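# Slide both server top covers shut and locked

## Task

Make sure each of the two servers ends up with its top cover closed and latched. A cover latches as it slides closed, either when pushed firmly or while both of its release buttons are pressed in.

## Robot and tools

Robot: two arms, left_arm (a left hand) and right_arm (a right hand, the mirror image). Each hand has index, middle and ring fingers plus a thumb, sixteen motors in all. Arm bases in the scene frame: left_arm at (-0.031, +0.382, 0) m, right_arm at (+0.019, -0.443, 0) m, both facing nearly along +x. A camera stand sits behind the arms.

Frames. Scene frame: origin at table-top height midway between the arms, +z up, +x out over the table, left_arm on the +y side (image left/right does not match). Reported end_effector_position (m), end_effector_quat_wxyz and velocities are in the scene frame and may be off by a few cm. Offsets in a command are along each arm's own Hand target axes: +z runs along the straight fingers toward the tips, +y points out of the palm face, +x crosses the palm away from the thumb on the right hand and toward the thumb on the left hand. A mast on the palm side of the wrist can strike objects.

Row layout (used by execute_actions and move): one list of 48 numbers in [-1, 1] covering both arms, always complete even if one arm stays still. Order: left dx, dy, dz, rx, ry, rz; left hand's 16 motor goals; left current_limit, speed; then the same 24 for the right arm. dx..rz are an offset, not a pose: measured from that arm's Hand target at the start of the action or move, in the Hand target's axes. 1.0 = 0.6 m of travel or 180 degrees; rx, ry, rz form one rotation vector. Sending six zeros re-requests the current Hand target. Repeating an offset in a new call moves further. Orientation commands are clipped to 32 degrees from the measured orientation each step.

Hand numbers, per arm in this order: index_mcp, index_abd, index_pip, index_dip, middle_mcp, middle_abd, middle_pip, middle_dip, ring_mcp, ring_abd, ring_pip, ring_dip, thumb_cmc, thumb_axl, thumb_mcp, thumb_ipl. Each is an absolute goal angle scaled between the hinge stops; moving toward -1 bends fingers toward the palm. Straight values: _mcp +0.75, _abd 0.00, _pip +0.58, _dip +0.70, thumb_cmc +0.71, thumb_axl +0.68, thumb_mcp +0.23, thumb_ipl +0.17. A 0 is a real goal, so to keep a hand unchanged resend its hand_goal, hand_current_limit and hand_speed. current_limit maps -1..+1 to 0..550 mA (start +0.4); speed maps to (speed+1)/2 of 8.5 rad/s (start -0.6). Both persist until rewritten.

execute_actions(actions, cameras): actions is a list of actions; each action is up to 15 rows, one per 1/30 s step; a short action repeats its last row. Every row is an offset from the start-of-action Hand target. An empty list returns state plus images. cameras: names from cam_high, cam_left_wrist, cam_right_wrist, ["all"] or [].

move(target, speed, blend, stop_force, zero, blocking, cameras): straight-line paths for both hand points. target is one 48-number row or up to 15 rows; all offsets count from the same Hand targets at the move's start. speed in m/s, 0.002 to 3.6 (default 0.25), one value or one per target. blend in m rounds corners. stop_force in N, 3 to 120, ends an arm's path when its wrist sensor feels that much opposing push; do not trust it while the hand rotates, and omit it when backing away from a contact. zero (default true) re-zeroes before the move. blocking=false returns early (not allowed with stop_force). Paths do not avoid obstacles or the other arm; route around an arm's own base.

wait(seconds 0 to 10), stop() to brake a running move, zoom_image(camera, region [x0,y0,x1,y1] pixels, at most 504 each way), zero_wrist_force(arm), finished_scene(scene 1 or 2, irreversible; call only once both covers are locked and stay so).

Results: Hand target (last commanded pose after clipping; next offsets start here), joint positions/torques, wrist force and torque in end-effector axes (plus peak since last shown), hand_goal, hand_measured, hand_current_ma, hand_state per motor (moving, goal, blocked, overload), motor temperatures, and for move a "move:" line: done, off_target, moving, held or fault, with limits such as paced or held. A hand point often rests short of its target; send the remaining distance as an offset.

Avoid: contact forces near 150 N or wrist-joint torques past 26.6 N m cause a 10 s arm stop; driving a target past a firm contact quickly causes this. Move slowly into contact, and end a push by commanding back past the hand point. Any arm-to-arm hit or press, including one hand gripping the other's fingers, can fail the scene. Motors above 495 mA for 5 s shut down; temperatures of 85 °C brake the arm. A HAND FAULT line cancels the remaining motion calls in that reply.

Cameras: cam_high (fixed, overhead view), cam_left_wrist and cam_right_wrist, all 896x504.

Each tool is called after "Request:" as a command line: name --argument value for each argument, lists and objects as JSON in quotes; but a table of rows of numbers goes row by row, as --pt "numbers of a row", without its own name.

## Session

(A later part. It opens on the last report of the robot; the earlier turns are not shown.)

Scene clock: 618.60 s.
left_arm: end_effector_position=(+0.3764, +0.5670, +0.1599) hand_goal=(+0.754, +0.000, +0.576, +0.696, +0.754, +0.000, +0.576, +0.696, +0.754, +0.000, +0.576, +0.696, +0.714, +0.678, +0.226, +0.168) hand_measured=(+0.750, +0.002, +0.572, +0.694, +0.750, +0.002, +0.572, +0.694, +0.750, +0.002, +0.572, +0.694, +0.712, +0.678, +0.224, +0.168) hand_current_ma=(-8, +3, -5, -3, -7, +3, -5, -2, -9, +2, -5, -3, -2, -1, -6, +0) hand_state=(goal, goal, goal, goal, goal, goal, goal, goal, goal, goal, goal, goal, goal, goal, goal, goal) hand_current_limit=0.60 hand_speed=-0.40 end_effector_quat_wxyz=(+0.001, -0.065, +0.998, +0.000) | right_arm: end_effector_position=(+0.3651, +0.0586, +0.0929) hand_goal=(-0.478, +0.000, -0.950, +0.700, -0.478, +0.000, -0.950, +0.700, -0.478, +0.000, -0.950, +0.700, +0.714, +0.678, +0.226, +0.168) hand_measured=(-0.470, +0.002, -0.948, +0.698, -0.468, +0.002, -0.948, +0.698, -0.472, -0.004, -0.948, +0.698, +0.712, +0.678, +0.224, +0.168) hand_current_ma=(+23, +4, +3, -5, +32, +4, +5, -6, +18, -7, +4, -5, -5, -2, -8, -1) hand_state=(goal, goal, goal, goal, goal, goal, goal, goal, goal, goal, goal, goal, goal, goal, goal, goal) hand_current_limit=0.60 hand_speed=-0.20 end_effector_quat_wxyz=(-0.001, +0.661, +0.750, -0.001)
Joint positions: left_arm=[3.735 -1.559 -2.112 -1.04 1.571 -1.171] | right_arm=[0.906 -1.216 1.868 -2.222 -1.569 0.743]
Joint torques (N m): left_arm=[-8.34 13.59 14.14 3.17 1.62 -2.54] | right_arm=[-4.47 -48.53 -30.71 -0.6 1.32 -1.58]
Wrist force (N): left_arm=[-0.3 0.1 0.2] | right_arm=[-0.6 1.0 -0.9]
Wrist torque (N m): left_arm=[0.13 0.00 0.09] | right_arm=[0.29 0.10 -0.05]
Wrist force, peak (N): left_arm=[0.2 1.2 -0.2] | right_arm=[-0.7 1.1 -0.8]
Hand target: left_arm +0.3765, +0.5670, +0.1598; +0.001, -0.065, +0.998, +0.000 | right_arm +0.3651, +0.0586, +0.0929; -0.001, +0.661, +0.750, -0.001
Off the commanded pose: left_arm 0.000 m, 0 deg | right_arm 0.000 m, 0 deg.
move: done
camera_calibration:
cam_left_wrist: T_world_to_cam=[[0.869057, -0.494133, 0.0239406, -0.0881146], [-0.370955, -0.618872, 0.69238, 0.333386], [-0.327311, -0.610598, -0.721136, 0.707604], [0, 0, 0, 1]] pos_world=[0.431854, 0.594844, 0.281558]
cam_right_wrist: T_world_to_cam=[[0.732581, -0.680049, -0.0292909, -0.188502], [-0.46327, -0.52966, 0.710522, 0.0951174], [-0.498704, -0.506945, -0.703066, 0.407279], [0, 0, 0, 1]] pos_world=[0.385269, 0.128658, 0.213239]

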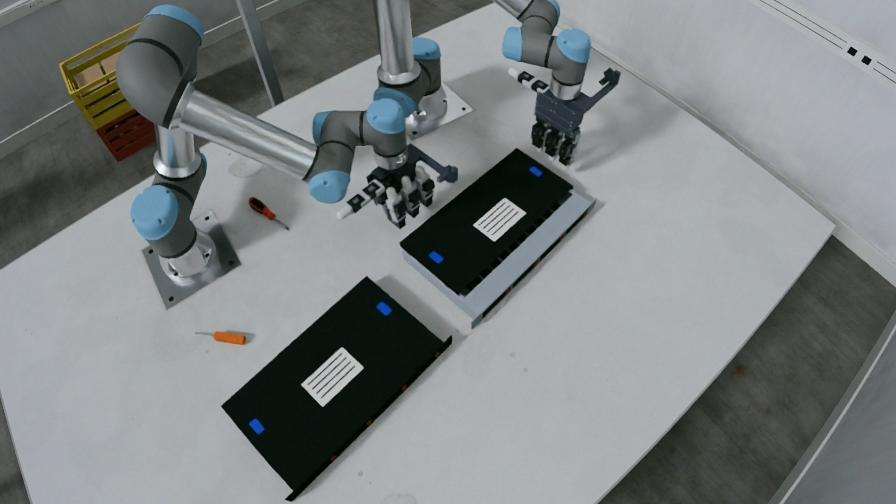

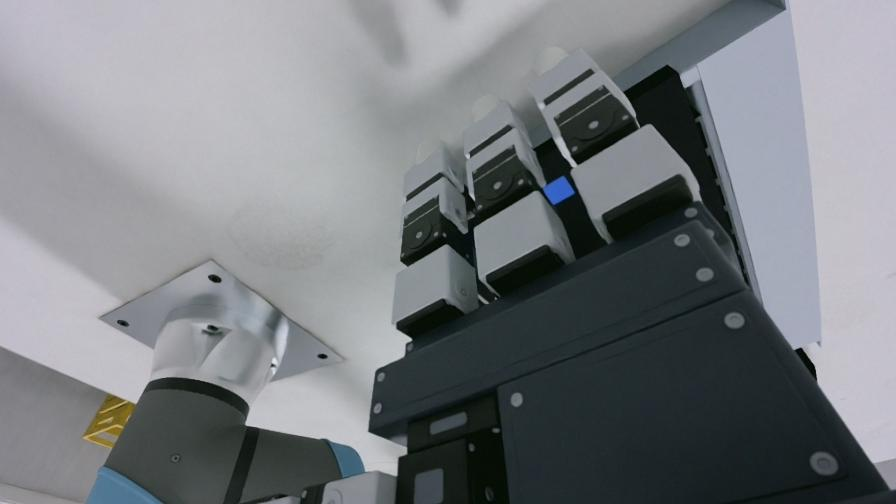

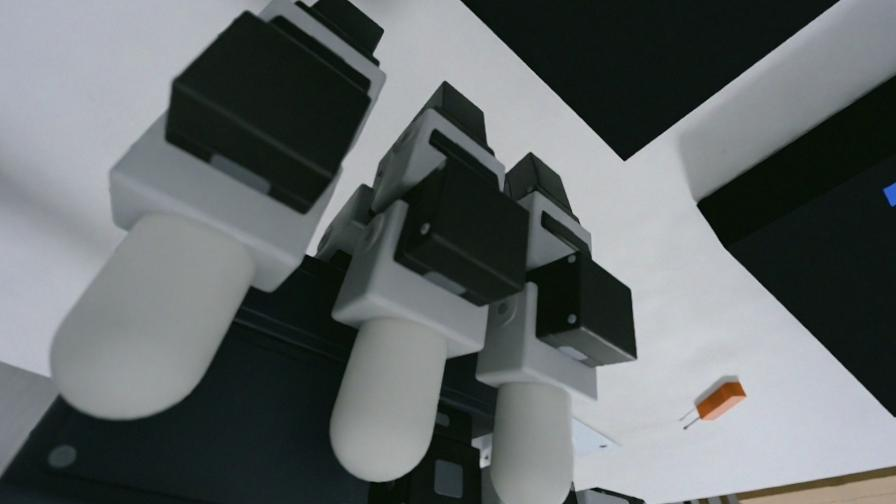

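Request:
move --target '[0,-0.075,0,0,0,0,0.754,0,0.576,0.696,0.754,0,0.576,0.696,0.754,0,0.576,0.696,0.714,0.678,0.226,0.168,0.6,-0.4,0,0,0,0,0,0,-0.479,0,-0.95,0.7,-0.479,0,-0.95,0.7,-0.479,0,-0.95,0.7,0.714,0.678,0.226,0.168,0.6,-0.2]' --speed 0.02 --stop_force 5 --cameras '["cam_high","cam_left_wrist"]'

Request:
zoom_image --camera "cam_high" --region '[395, 220, 485, 330]'

Request:
zoom_image --camera "cam_high" --region '[510, 120, 610, 220]'

Request:
zoom_image --camera "cam_left_wrist" --region '[400, 0, 840, 300]'

Scene clock: 643.00 s.
left_arm: end_effector_position=(+0.3823, +0.5224, +0.1598) hand_goal=(+0.754, +0.000, +0.576, +0.696, +0.754, +0.000, +0.576, +0.696, +0.754, +0.000, +0.576, +0.696, +0.714, +0.678, +0.226, +0.168) hand_measured=(+0.734, +0.002, +0.564, +0.692, +0.736, +0.002, +0.566, +0.692, +0.736, +0.002, +0.568, +0.694, +0.712, +0.678, +0.224, +0.168) hand_current_ma=(-52, +2, -24, -6, -46, +2, -21, -6, -43, +2, -16, -4, -2, -1, -6, +0) hand_state=(goal, goal, goal, goal, goal, goal, goal, goal, goal, goal, goal, goal, goal, goal, goal, goal) hand_current_limit=0.60 hand_speed=-0.40 end_effector_quat_wxyz=(+0.001, -0.065, +0.998, +0.000) | right_arm: end_effector_position=(+0.3651, +0.0586, +0.0929) hand_goal=(-0.478, +0.000, -0.950, +0.700, -0.478, +0.000, -0.950, +0.700, -0.478, +0.000, -0.950, +0.700, +0.714, +0.678, +0.226, +0.168) hand_measured=(-0.470, +0.002, -0.948, +0.698, -0.468, +0.002, -0.948, +0.698, -0.472, -0.004, -0.948, +0.698, +0.712, +0.678, +0.224, +0.168) hand_current_ma=(+23, +4, +3, -5, +32, +4, +5, -6, +18, -7, +4, -5, -5, -2, -8, -1) hand_state=(goal, goal, goal, goal, goal, goal, goal, goal, goal, goal, goal, goal, goal, goal, goal, goal) hand_current_limit=0.60 hand_speed=-0.20 end_effector_quat_wxyz=(-0.001, +0.661, +0.750, -0.001)
Joint positions: left_arm=[3.637 -1.553 -2.118 -1.04 1.571 -1.269] | right_arm=[0.906 -1.216 1.868 -2.222 -1.569 0.743]
Joint torques (N m): left_arm=[-8.99 24.37 17.69 0.97 1.08 -2.36] | right_arm=[-4.12 -47.76 -31.21 -0.61 1.48 -1.61]
Wrist force (N): left_arm=[-0.2 3.1 -1.3] | right_arm=[-0.5 0.7 -0.8]
Wrist torque (N m): left_arm=[0.00 -0.01 0.05] | right_arm=[0.25 0.09 -0.04]
Wrist force, peak (N): left_arm=[-0.2 3.3 -1.5] | right_arm=[-0.9 0.9 -0.7]
Hand target: left_arm +0.3823, +0.5224, +0.1598; +0.001, -0.065, +0.998, +0.000 | right_arm +0.3651, +0.0586, +0.0929; -0.001, +0.661, +0.750, -0.001
Off the commanded pose: left_arm 0.000 m, 0 deg | right_arm 0.000 m, 0 deg.
move: done
camera_calibration:
cam_left_wrist: T_world_to_cam=[[0.869008, -0.494218, 0.0239644, -0.115216], [-0.37105, -0.618866, 0.692334, 0.308093], [-0.327333, -0.610536, -0.721179, 0.682217], [0, 0, 0, 1]] pos_world=[0.437754, 0.550244, 0.281458]
Images, in order (width x height): cam_high 896x504, cam_left_wrist 896x504.

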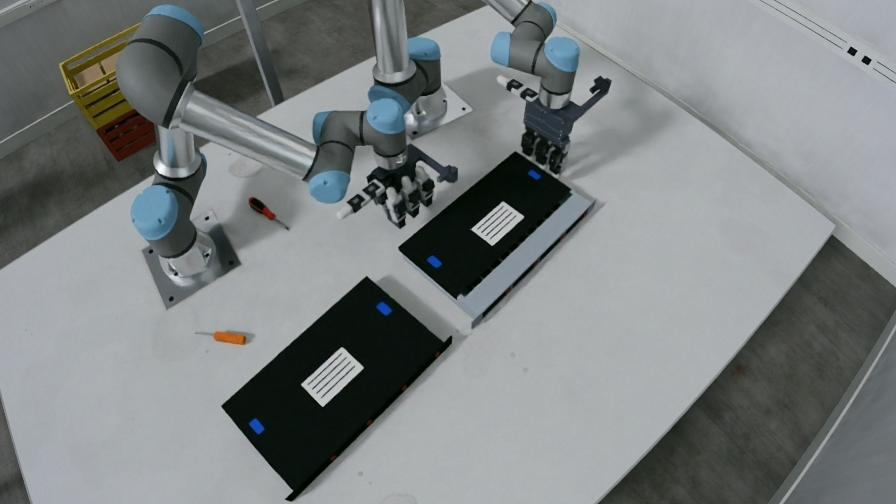

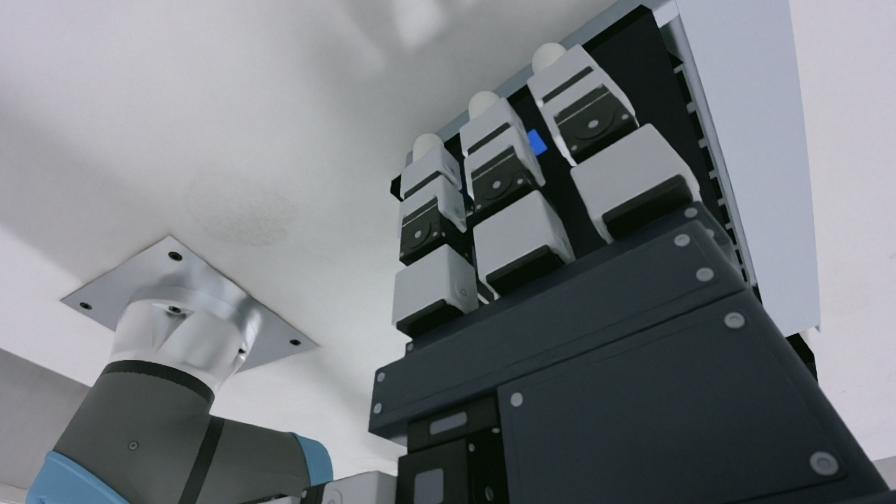

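Scaled by 4.582 from the camera's 896x504 image, which has a finer 1280x720 frame.

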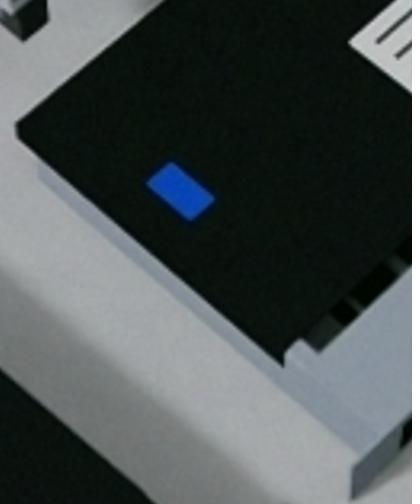

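Scaled by 5.040 from the camera's 896x504 image, which has a finer 1280x720 frame.

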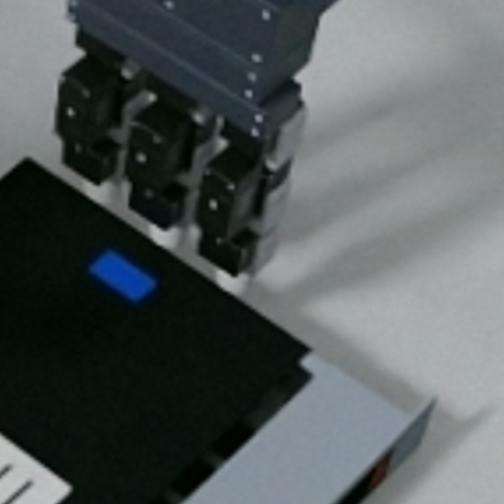

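Scaled by 1.145 from the camera's 896x504 image, which has a finer 1280x720 frame.

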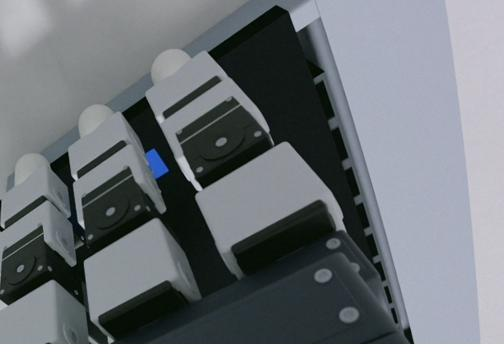

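Request:
zoom_image --camera "cam_left_wrist" --region '[580, 0, 720, 120]'

Request:
zoom_image --camera "cam_left_wrist" --region '[380, 100, 500, 220]'

Request:
zoom_image --camera "cam_high" --region '[445, 280, 485, 330]'

Request:
zoom_image --camera "cam_high" --region '[555, 180, 605, 220]'

Request:
zoom_image --camera "cam_high" --region '[390, 230, 430, 280]'

Scaled by 3.600 from the camera's 896x504 image, which has a finer 1280x720 frame.

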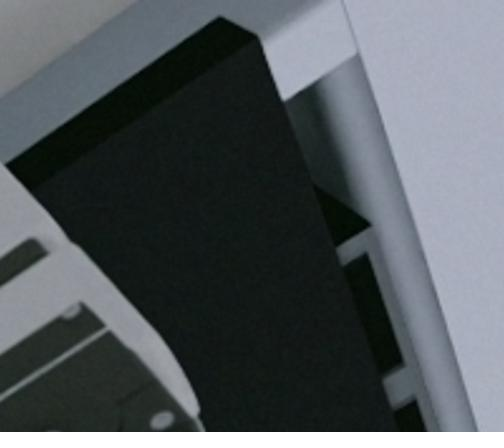

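Scaled by 4.200 from the camera's 896x504 image, which has a finer 1280x720 frame.

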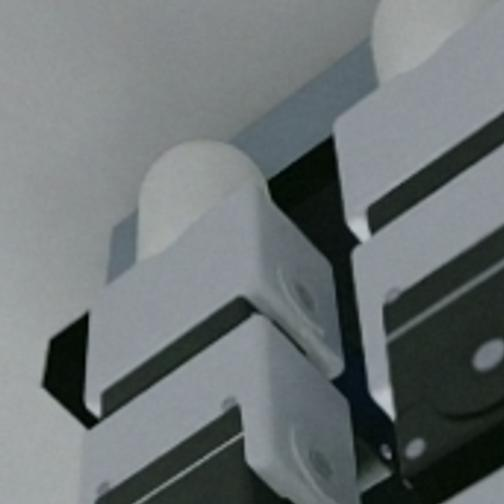

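Scaled by 10.080 from the camera's 896x504 image, which has a finer 1280x720 frame.

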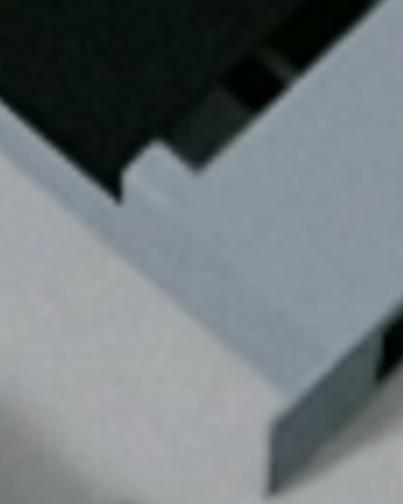

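Scaled by 10.080 from the camera's 896x504 image, which has a finer 1280x720 frame.

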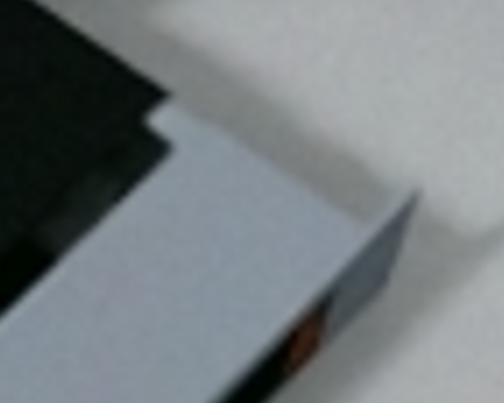

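Scaled by 10.080 from the camera's 896x504 image, which has a finer 1280x720 frame.

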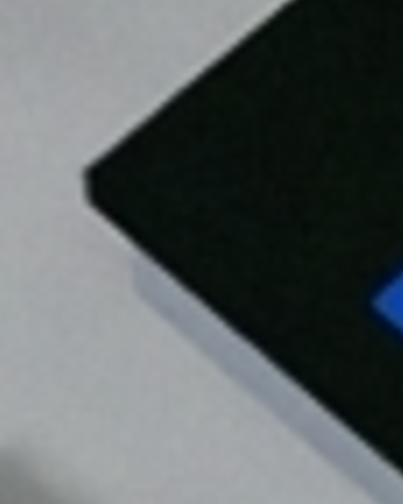

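Request:
move --pt "0 0.05 0 0 0 0 0.754 0 0.576 0.696 0.754 0 0.576 0.696 0.754 0 0.576 0.696 0.714 0.678 0.226 0.168 0.6 -0.4 0.145 0.022 0 0 0 0 -0.479 0 -0.95 0.7 -0.479 0 -0.95 0.7 -0.479 0 -0.95 0.7 0.714 0.678 0.226 0.168 0.6 -0.2" --pt "0 0.05 -0.1 0 0 0 0.754 0 0.576 0.696 0.754 0 0.576 0.696 0.754 0 0.576 0.696 0.714 0.678 0.226 0.168 0.6 -0.4 0.145 0.022 0.1 0 0 0 -0.479 0 -0.95 0.7 -0.479 0 -0.95 0.7 -0.479 0 -0.95 0.7 0.714 0.678 0.226 0.168 0.6 -0.2" --speed 0.08 --blend 0.003 --cameras '["all"]'

Request:
zoom_image --camera "cam_high" --region '[445, 280, 485, 330]'

Request:
zoom_image --camera "cam_high" --region '[555, 180, 605, 220]'

Request:
zoom_image --camera "cam_high" --region '[360, 130, 610, 340]'

Scene clock: 722.50 s.
left_arm: end_effector_position=(+0.3783, +0.5521, +0.2198) hand_goal=(+0.754, +0.000, +0.576, +0.696, +0.754, +0.000, +0.576, +0.696, +0.754, +0.000, +0.576, +0.696, +0.714, +0.678, +0.226, +0.168) hand_measured=(+0.750, +0.002, +0.572, +0.694, +0.750, +0.002, +0.572, +0.694, +0.748, +0.002, +0.572, +0.694, +0.712, +0.678, +0.224, +0.168) hand_current_ma=(-9, +2, -5, -4, -8, +2, -5, -4, -10, +2, -5, -4, -2, -1, -6, +0) hand_state=(goal, goal, goal, goal, goal, goal, goal, goal, goal, goal, goal, goal, goal, goal, goal, goal) hand_current_limit=0.60 hand_speed=-0.40 end_effector_quat_wxyz=(+0.001, -0.065, +0.998, +0.000) | right_arm: end_effector_position=(+0.3671, +0.1466, +0.0330) hand_goal=(-0.478, +0.000, -0.950, +0.700, -0.478, +0.000, -0.950, +0.700, -0.478, +0.000, -0.950, +0.700, +0.714, +0.678, +0.226, +0.168) hand_measured=(-0.470, +0.002, -0.948, +0.698, -0.468, +0.002, -0.948, +0.698, -0.472, -0.004, -0.948, +0.698, +0.712, +0.678, +0.224, +0.168) hand_current_ma=(+23, +4, +3, -5, +32, +4, +5, -6, +18, -7, +4, -5, -5, -2, -8, -1) hand_state=(goal, goal, goal, goal, goal, goal, goal, goal, goal, goal, goal, goal, goal, goal, goal, goal) hand_current_limit=0.60 hand_speed=-0.20 end_effector_quat_wxyz=(-0.001, +0.661, +0.750, -0.001)
Joint positions: left_arm=[3.702 -1.487 -2.011 -1.214 1.571 -1.203] | right_arm=[0.993 -0.971 1.663 -2.262 -1.569 0.83]
Joint torques (N m): left_arm=[7.91 29.33 35 0.8 -2.38 2.13] | right_arm=[5.81 -35.99 -13.51 -4.28 -2.19 2.08]
Wrist force (N): left_arm=[-0.3 -0.3 0.0] | right_arm=[-0.3 1.0 -0.7]
Wrist torque (N m): left_arm=[0.11 0.00 -0.05] | right_arm=[0.27 0.05 -0.02]
Wrist force, peak (N): left_arm=[-0.1 3.4 -1.4] | right_arm=[-1.2 1.2 -1.1]
Hand target: left_arm +0.3784, +0.5521, +0.2198; +0.001, -0.065, +0.998, +0.000 | right_arm +0.3671, +0.1466, +0.0329; -0.001, +0.661, +0.750, -0.001
Off the commanded pose: left_arm 0.000 m, 0 deg | right_arm 0.000 m, 0 deg.
move: done
camera_calibration:
cam_left_wrist: T_world_to_cam=[[0.869025, -0.494188, 0.0239304, -0.0985105], [-0.371032, -0.618932, 0.692285, 0.283566], [-0.327308, -0.610492, -0.721228, 0.742219], [0, 0, 0, 1]] pos_world=[0.433754, 0.579944, 0.341358]
cam_right_wrist: T_world_to_cam=[[0.732547, -0.680084, -0.0293386, -0.131849], [-0.463297, -0.529686, 0.710484, 0.185236], [-0.498729, -0.506871, -0.703101, 0.410773], [0, 0, 0, 1]] pos_world=[0.38727, 0.216657, 0.15334]

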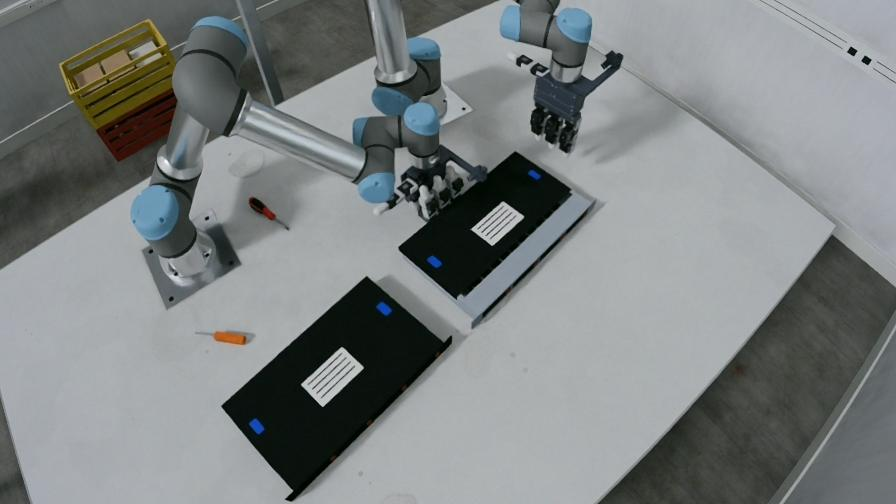

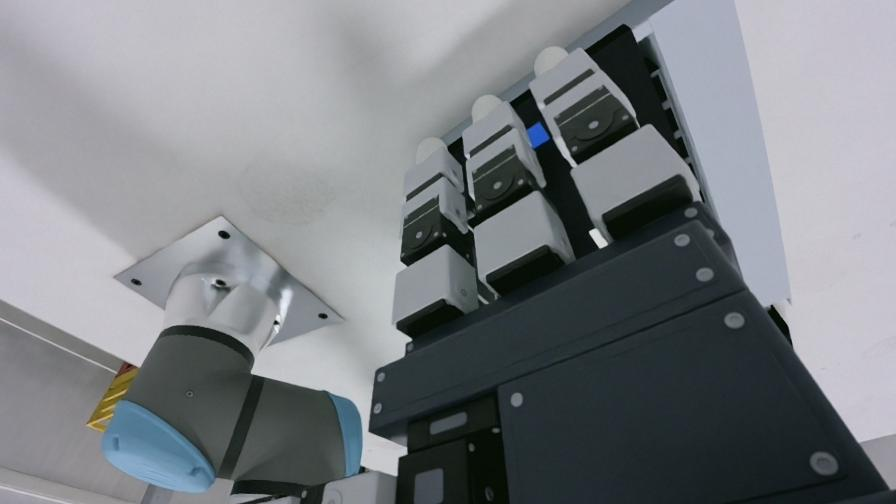

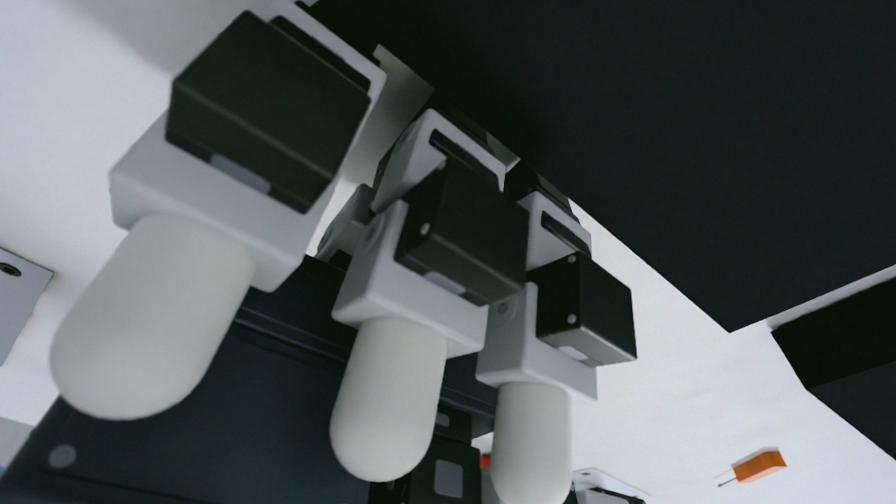

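Scaled by 10.080 from the camera's 896x504 image, which has a finer 1280x720 frame.

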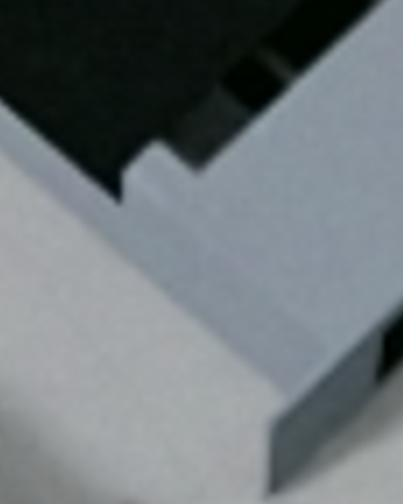

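Scaled by 10.080 from the camera's 896x504 image, which has a finer 1280x720 frame.

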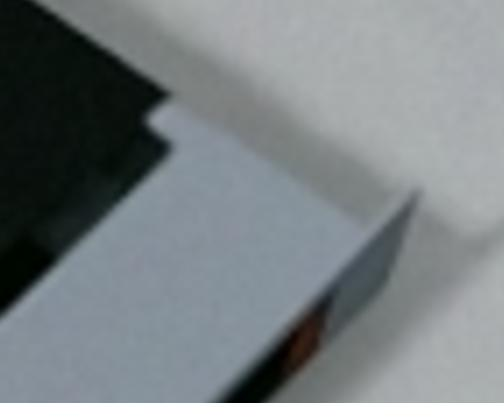

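Scaled by 2.016 from the camera's 896x504 image, which has a finer 1280x720 frame.

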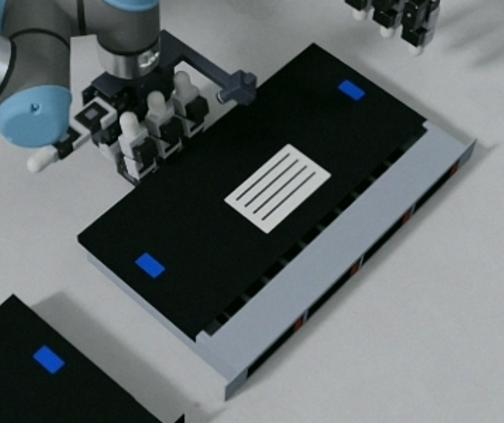

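Request:
move --target '[0,0,0,0,0,0,0.754,0,0.576,0.696,0.754,0,0.576,0.696,0.754,0,0.576,0.696,0.714,0.678,0.226,0.168,0.6,-0.4,0,0.0367,0,0,0,0,-0.479,0,-0.95,0.7,-0.479,0,-0.95,0.7,-0.479,0,-0.95,0.7,0.714,0.678,0.226,0.168,0.6,-0.2]' --speed 0.02 --stop_force 12 --cameras '["all"]'

Request:
zoom_image --camera "cam_high" --region '[445, 280, 485, 330]'

Request:
zoom_image --camera "cam_high" --region '[555, 180, 605, 220]'

Scene clock: 734.13 s.
left_arm: end_effector_position=(+0.3784, +0.5521, +0.2198) hand_goal=(+0.754, +0.000, +0.576, +0.696, +0.754, +0.000, +0.576, +0.696, +0.754, +0.000, +0.576, +0.696, +0.714, +0.678, +0.226, +0.168) hand_measured=(+0.750, +0.002, +0.572, +0.694, +0.750, +0.002, +0.572, +0.694, +0.748, +0.002, +0.572, +0.694, +0.712, +0.678, +0.224, +0.168) hand_current_ma=(-9, +2, -5, -4, -8, +2, -5, -4, -10, +2, -5, -4, -2, -1, -6, +0) hand_state=(goal, goal, goal, goal, goal, goal, goal, goal, goal, goal, goal, goal, goal, goal, goal, goal) hand_current_limit=0.60 hand_speed=-0.40 end_effector_quat_wxyz=(+0.001, -0.065, +0.998, +0.000) | right_arm: end_effector_position=(+0.3768, +0.1478, +0.0329) hand_goal=(-0.478, +0.000, -0.950, +0.700, -0.478, +0.000, -0.950, +0.700, -0.478, +0.000, -0.950, +0.700, +0.714, +0.678, +0.226, +0.168) hand_measured=(-0.470, +0.002, -0.948, +0.698, -0.468, +0.002, -0.948, +0.698, -0.472, -0.002, -0.948, +0.698, +0.712, +0.678, +0.224, +0.168) hand_current_ma=(+22, +6, +5, -5, +32, +4, +5, -6, +18, -4, +4, -5, -5, -2, -8, -1) hand_state=(goal, goal, goal, goal, goal, goal, goal, goal, goal, goal, goal, goal, goal, goal, goal, goal) hand_current_limit=0.60 hand_speed=-0.20 end_effector_quat_wxyz=(-0.001, +0.661, +0.750, -0.001)
Joint positions: left_arm=[3.702 -1.487 -2.011 -1.214 1.571 -1.203] | right_arm=[0.982 -0.961 1.646 -2.255 -1.569 0.819]
Joint torques (N m): left_arm=[8.46 29.63 33.08 1.06 -2.41 2.37] | right_arm=[6.62 -59.37 -13.23 -2.47 -1.96 2.1]
Wrist force (N): left_arm=[-0.2 -0.5 0.2] | right_arm=[-0.3 1.0 -0.8]
Wrist torque (N m): left_arm=[0.07 0.00 -0.04] | right_arm=[0.28 0.06 -0.01]
Wrist force, peak (N): left_arm=[-0.5 -0.7 0.1] | right_arm=[-2.9 -15.7 -1.9]
Hand target: left_arm +0.3784, +0.5521, +0.2198; +0.001, -0.065, +0.998, +0.000 | right_arm +0.3768, +0.1478, +0.0329; -0.001, +0.661, +0.750, -0.001 (not the last commanded pose)
Off the commanded pose: left_arm 0.000 m, 0 deg | right_arm 0.012 m, 0 deg.
move: contact (right_arm)
camera_calibration:
cam_left_wrist: T_world_to_cam=[[0.869008, -0.494218, 0.0239644, -0.0984998], [-0.37105, -0.618866, 0.692334, 0.283449], [-0.327333, -0.610536, -0.721179, 0.742311], [0, 0, 0, 1]] pos_world=[0.433754, 0.579944, 0.341458]
cam_right_wrist: T_world_to_cam=[[0.732578, -0.680052, -0.0292919, -0.138095], [-0.463236, -0.529622, 0.710572, 0.190339], [-0.498739, -0.50698, -0.703015, 0.416113], [0, 0, 0, 1]] pos_world=[0.39687, 0.217858, 0.153239]

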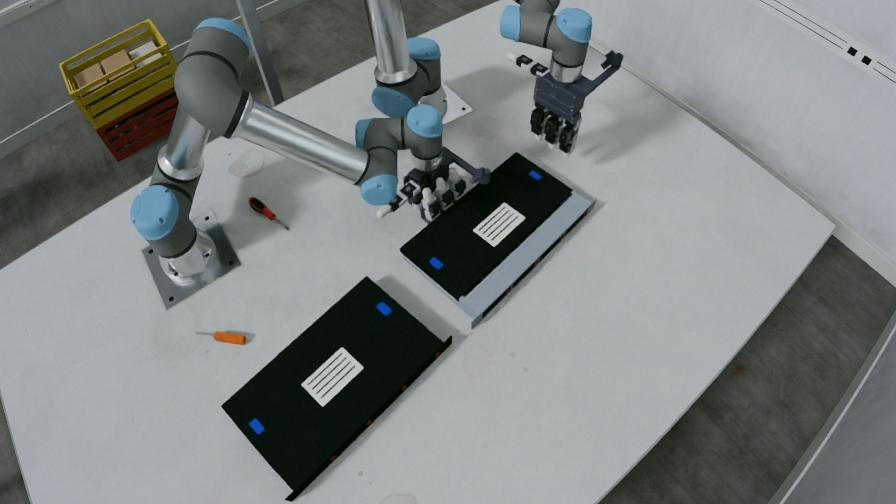

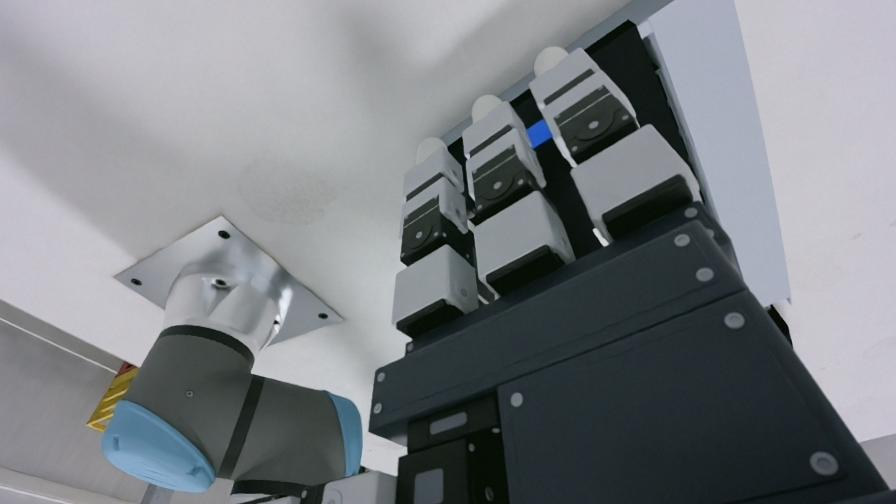

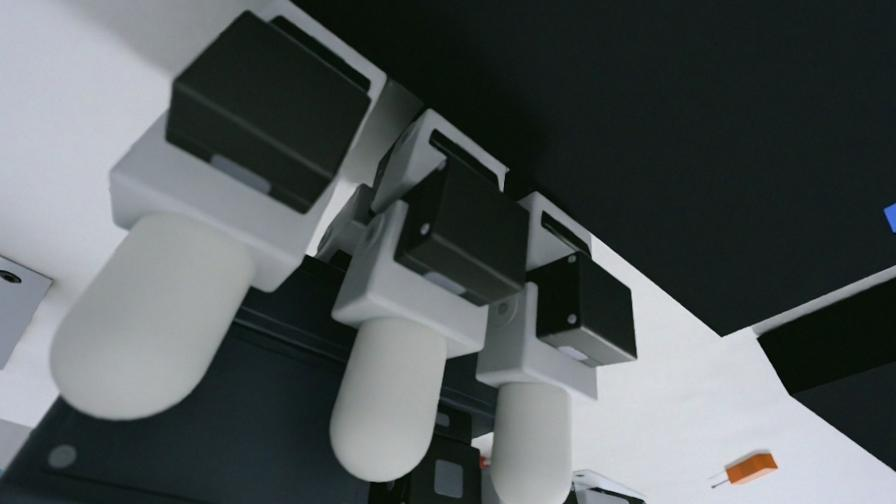

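Scaled by 10.080 from the camera's 896x504 image, which has a finer 1280x720 frame.

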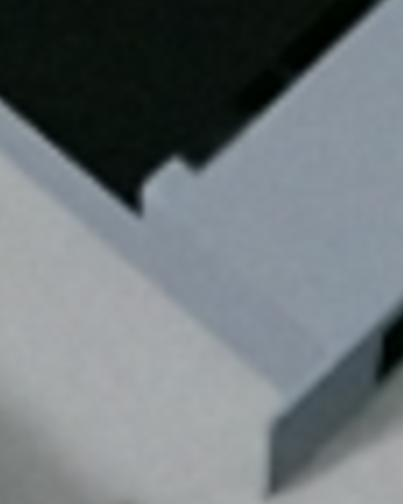

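Scaled by 10.080 from the camera's 896x504 image, which has a finer 1280x720 frame.

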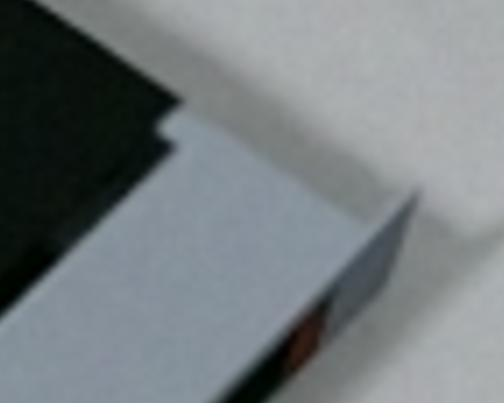

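Request:
zoom_image --camera "cam_left_wrist" --region '[560, 0, 760, 120]'

Request:
zoom_image --camera "cam_left_wrist" --region '[380, 100, 520, 240]'

Request:
zoom_image --camera "cam_high" --region '[390, 230, 430, 280]'

Request:
zoom_image --camera "cam_high" --region '[500, 140, 590, 200]'

Scaled by 2.520 from the camera's 896x504 image, which has a finer 1280x720 frame.

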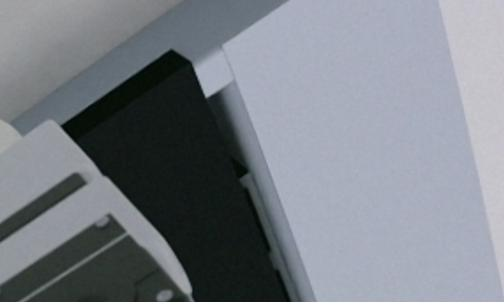

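Scaled by 3.600 from the camera's 896x504 image, which has a finer 1280x720 frame.

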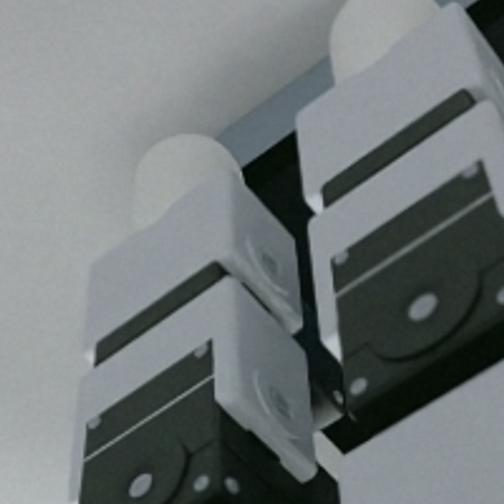

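Scaled by 10.080 from the camera's 896x504 image, which has a finer 1280x720 frame.

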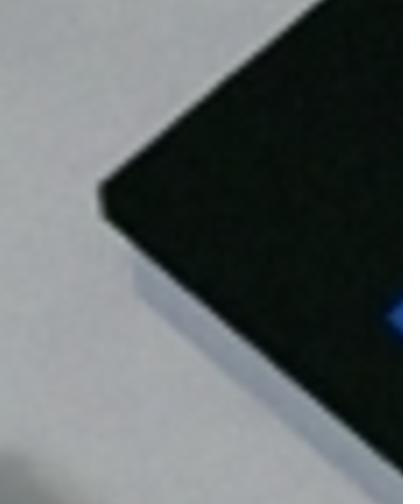

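Scaled by 5.600 from the camera's 896x504 image, which has a finer 1280x720 frame.

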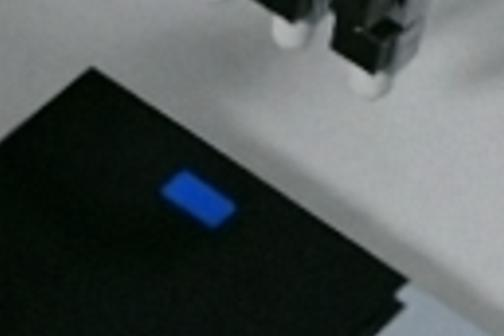

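Request:
move --target '[0,0,0,0,0,0,0.754,0,0.576,0.696,0.754,0,0.576,0.696,0.754,0,0.576,0.696,0.714,0.678,0.226,0.168,0.6,-0.4,0,0.06,0,0,0,0,-0.479,0,-0.95,0.7,-0.479,0,-0.95,0.7,-0.479,0,-0.95,0.7,0.714,0.678,0.226,0.168,0.6,-0.2]' --speed 0.012 --stop_force 38 --cameras '["all"]'

Request:
zoom_image --camera "cam_high" --region '[445, 280, 485, 330]'

Request:
zoom_image --camera "cam_high" --region '[555, 180, 605, 220]'

Request:
zoom_image --camera "cam_high" --region '[360, 130, 610, 340]'

Scene clock: 808.80 s.
left_arm: end_effector_position=(+0.3784, +0.5521, +0.2198) hand_goal=(+0.754, +0.000, +0.576, +0.696, +0.754, +0.000, +0.576, +0.696, +0.754, +0.000, +0.576, +0.696, +0.714, +0.678, +0.226, +0.168) hand_measured=(+0.750, +0.002, +0.572, +0.694, +0.750, +0.002, +0.572, +0.694, +0.748, +0.002, +0.572, +0.694, +0.712, +0.678, +0.224, +0.168) hand_current_ma=(-9, +2, -5, -4, -8, +2, -5, -4, -10, +2, -5, -4, -2, -1, -6, +0) hand_state=(goal, goal, goal, goal, goal, goal, goal, goal, goal, goal, goal, goal, goal, goal, goal, goal) hand_current_limit=0.60 hand_speed=-0.40 end_effector_quat_wxyz=(+0.001, -0.065, +0.998, +0.000) | right_arm: end_effector_position=(+0.3857, +0.1489, +0.0328) hand_goal=(-0.478, +0.000, -0.950, +0.700, -0.478, +0.000, -0.950, +0.700, -0.478, +0.000, -0.950, +0.700, +0.714, +0.678, +0.226, +0.168) hand_measured=(-0.478, +0.004, -0.942, +0.698, -0.474, +0.004, -0.944, +0.698, -0.474, +0.002, -0.948, +0.698, +0.712, +0.678, +0.224, +0.168) hand_current_ma=(-1, +7, +25, -5, +12, +8, +15, -6, +14, +3, +4, -5, -4, -2, -8, -1) hand_state=(goal, goal, goal, goal, goal, goal, goal, goal, goal, goal, goal, goal, goal, goal, goal, goal) hand_current_limit=0.60 hand_speed=-0.20 end_effector_quat_wxyz=(-0.001, +0.661, +0.750, -0.001)
Joint positions: left_arm=[3.702 -1.487 -2.011 -1.214 1.571 -1.203] | right_arm=[0.972 -0.952 1.63 -2.247 -1.569 0.809]
Joint torques (N m): left_arm=[8.74 26.68 34.37 1.01 -2.11 2.21] | right_arm=[-11.96 -61.19 -24.49 -8.02 -7.47 1.26]
Wrist force (N): left_arm=[-0.4 -0.3 0.2] | right_arm=[-0.2 -37.2 -3.0]
Wrist torque (N m): left_arm=[0.10 0.02 -0.05] | right_arm=[-0.51 0.09 -0.07]
Wrist force, peak (N): left_arm=[-0.7 -0.5 0.2] | right_arm=[-2.0 -46.4 -5.3]
Hand target: left_arm +0.3784, +0.5521, +0.2198; +0.001, -0.065, +0.998, +0.000 | right_arm +0.3857, +0.1489, +0.0328; -0.001, +0.661, +0.750, -0.001 (not the last commanded pose)
Off the commanded pose: left_arm 0.000 m, 0 deg | right_arm 0.027 m, 0 deg.
move: contact (right_arm)
camera_calibration:
cam_left_wrist: T_world_to_cam=[[0.869008, -0.494218, 0.0239644, -0.0984998], [-0.37105, -0.618866, 0.692334, 0.283449], [-0.327333, -0.610536, -0.721179, 0.742311], [0, 0, 0, 1]] pos_world=[0.433754, 0.579944, 0.341458]
cam_right_wrist: T_world_to_cam=[[0.732575, -0.680055, -0.0292988, -0.14394], [-0.46315, -0.529538, 0.710691, 0.19509], [-0.498824, -0.507065, -0.702894, 0.421124], [0, 0, 0, 1]] pos_world=[0.40587, 0.218958, 0.153139]

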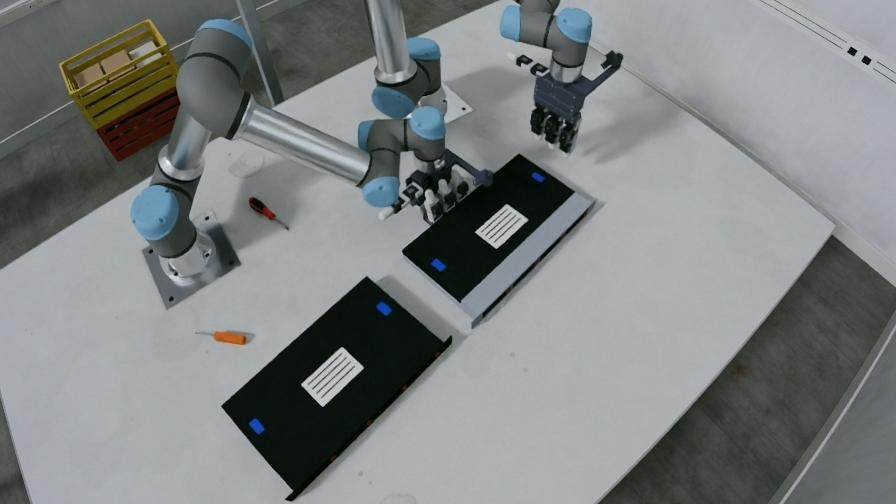

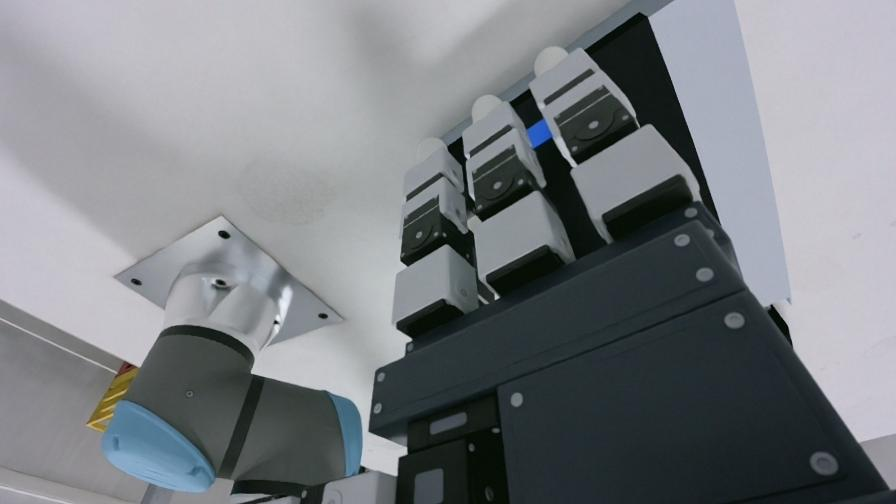

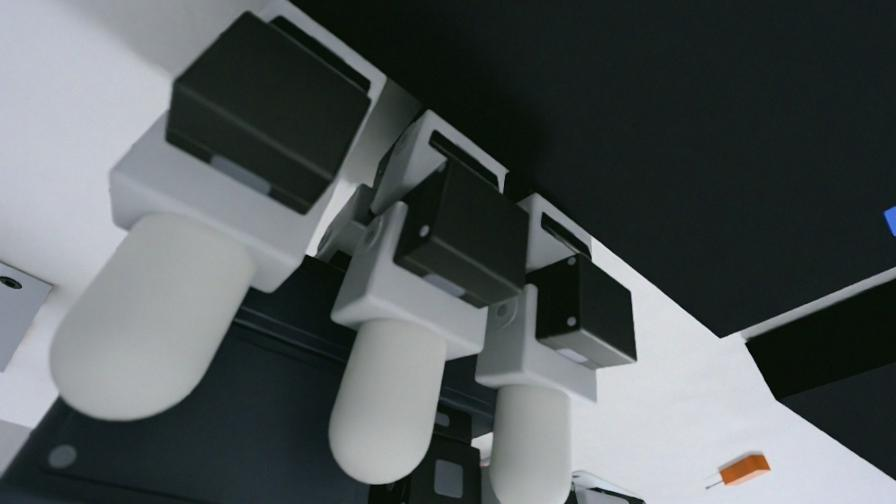

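Scaled by 10.080 from the camera's 896x504 image, which has a finer 1280x720 frame.

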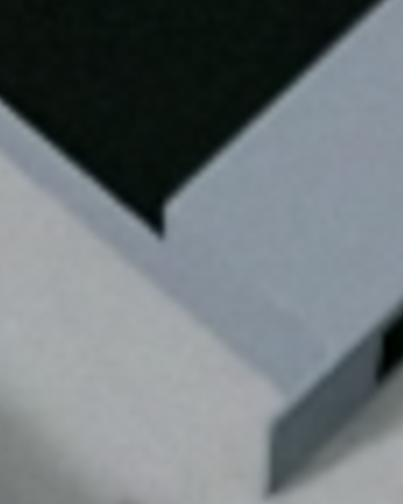

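Scaled by 10.080 from the camera's 896x504 image, which has a finer 1280x720 frame.

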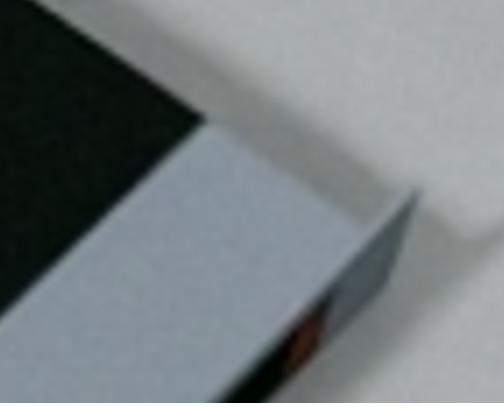

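Scaled by 2.016 from the camera's 896x504 image, which has a finer 1280x720 frame.

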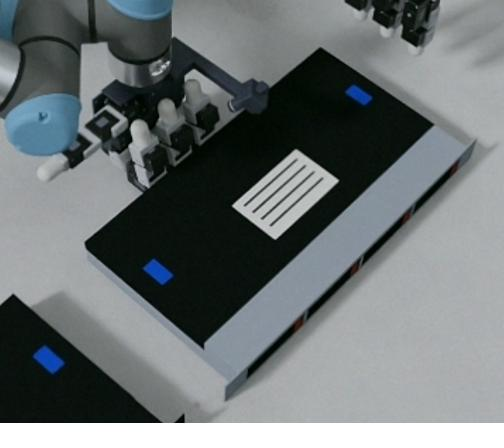

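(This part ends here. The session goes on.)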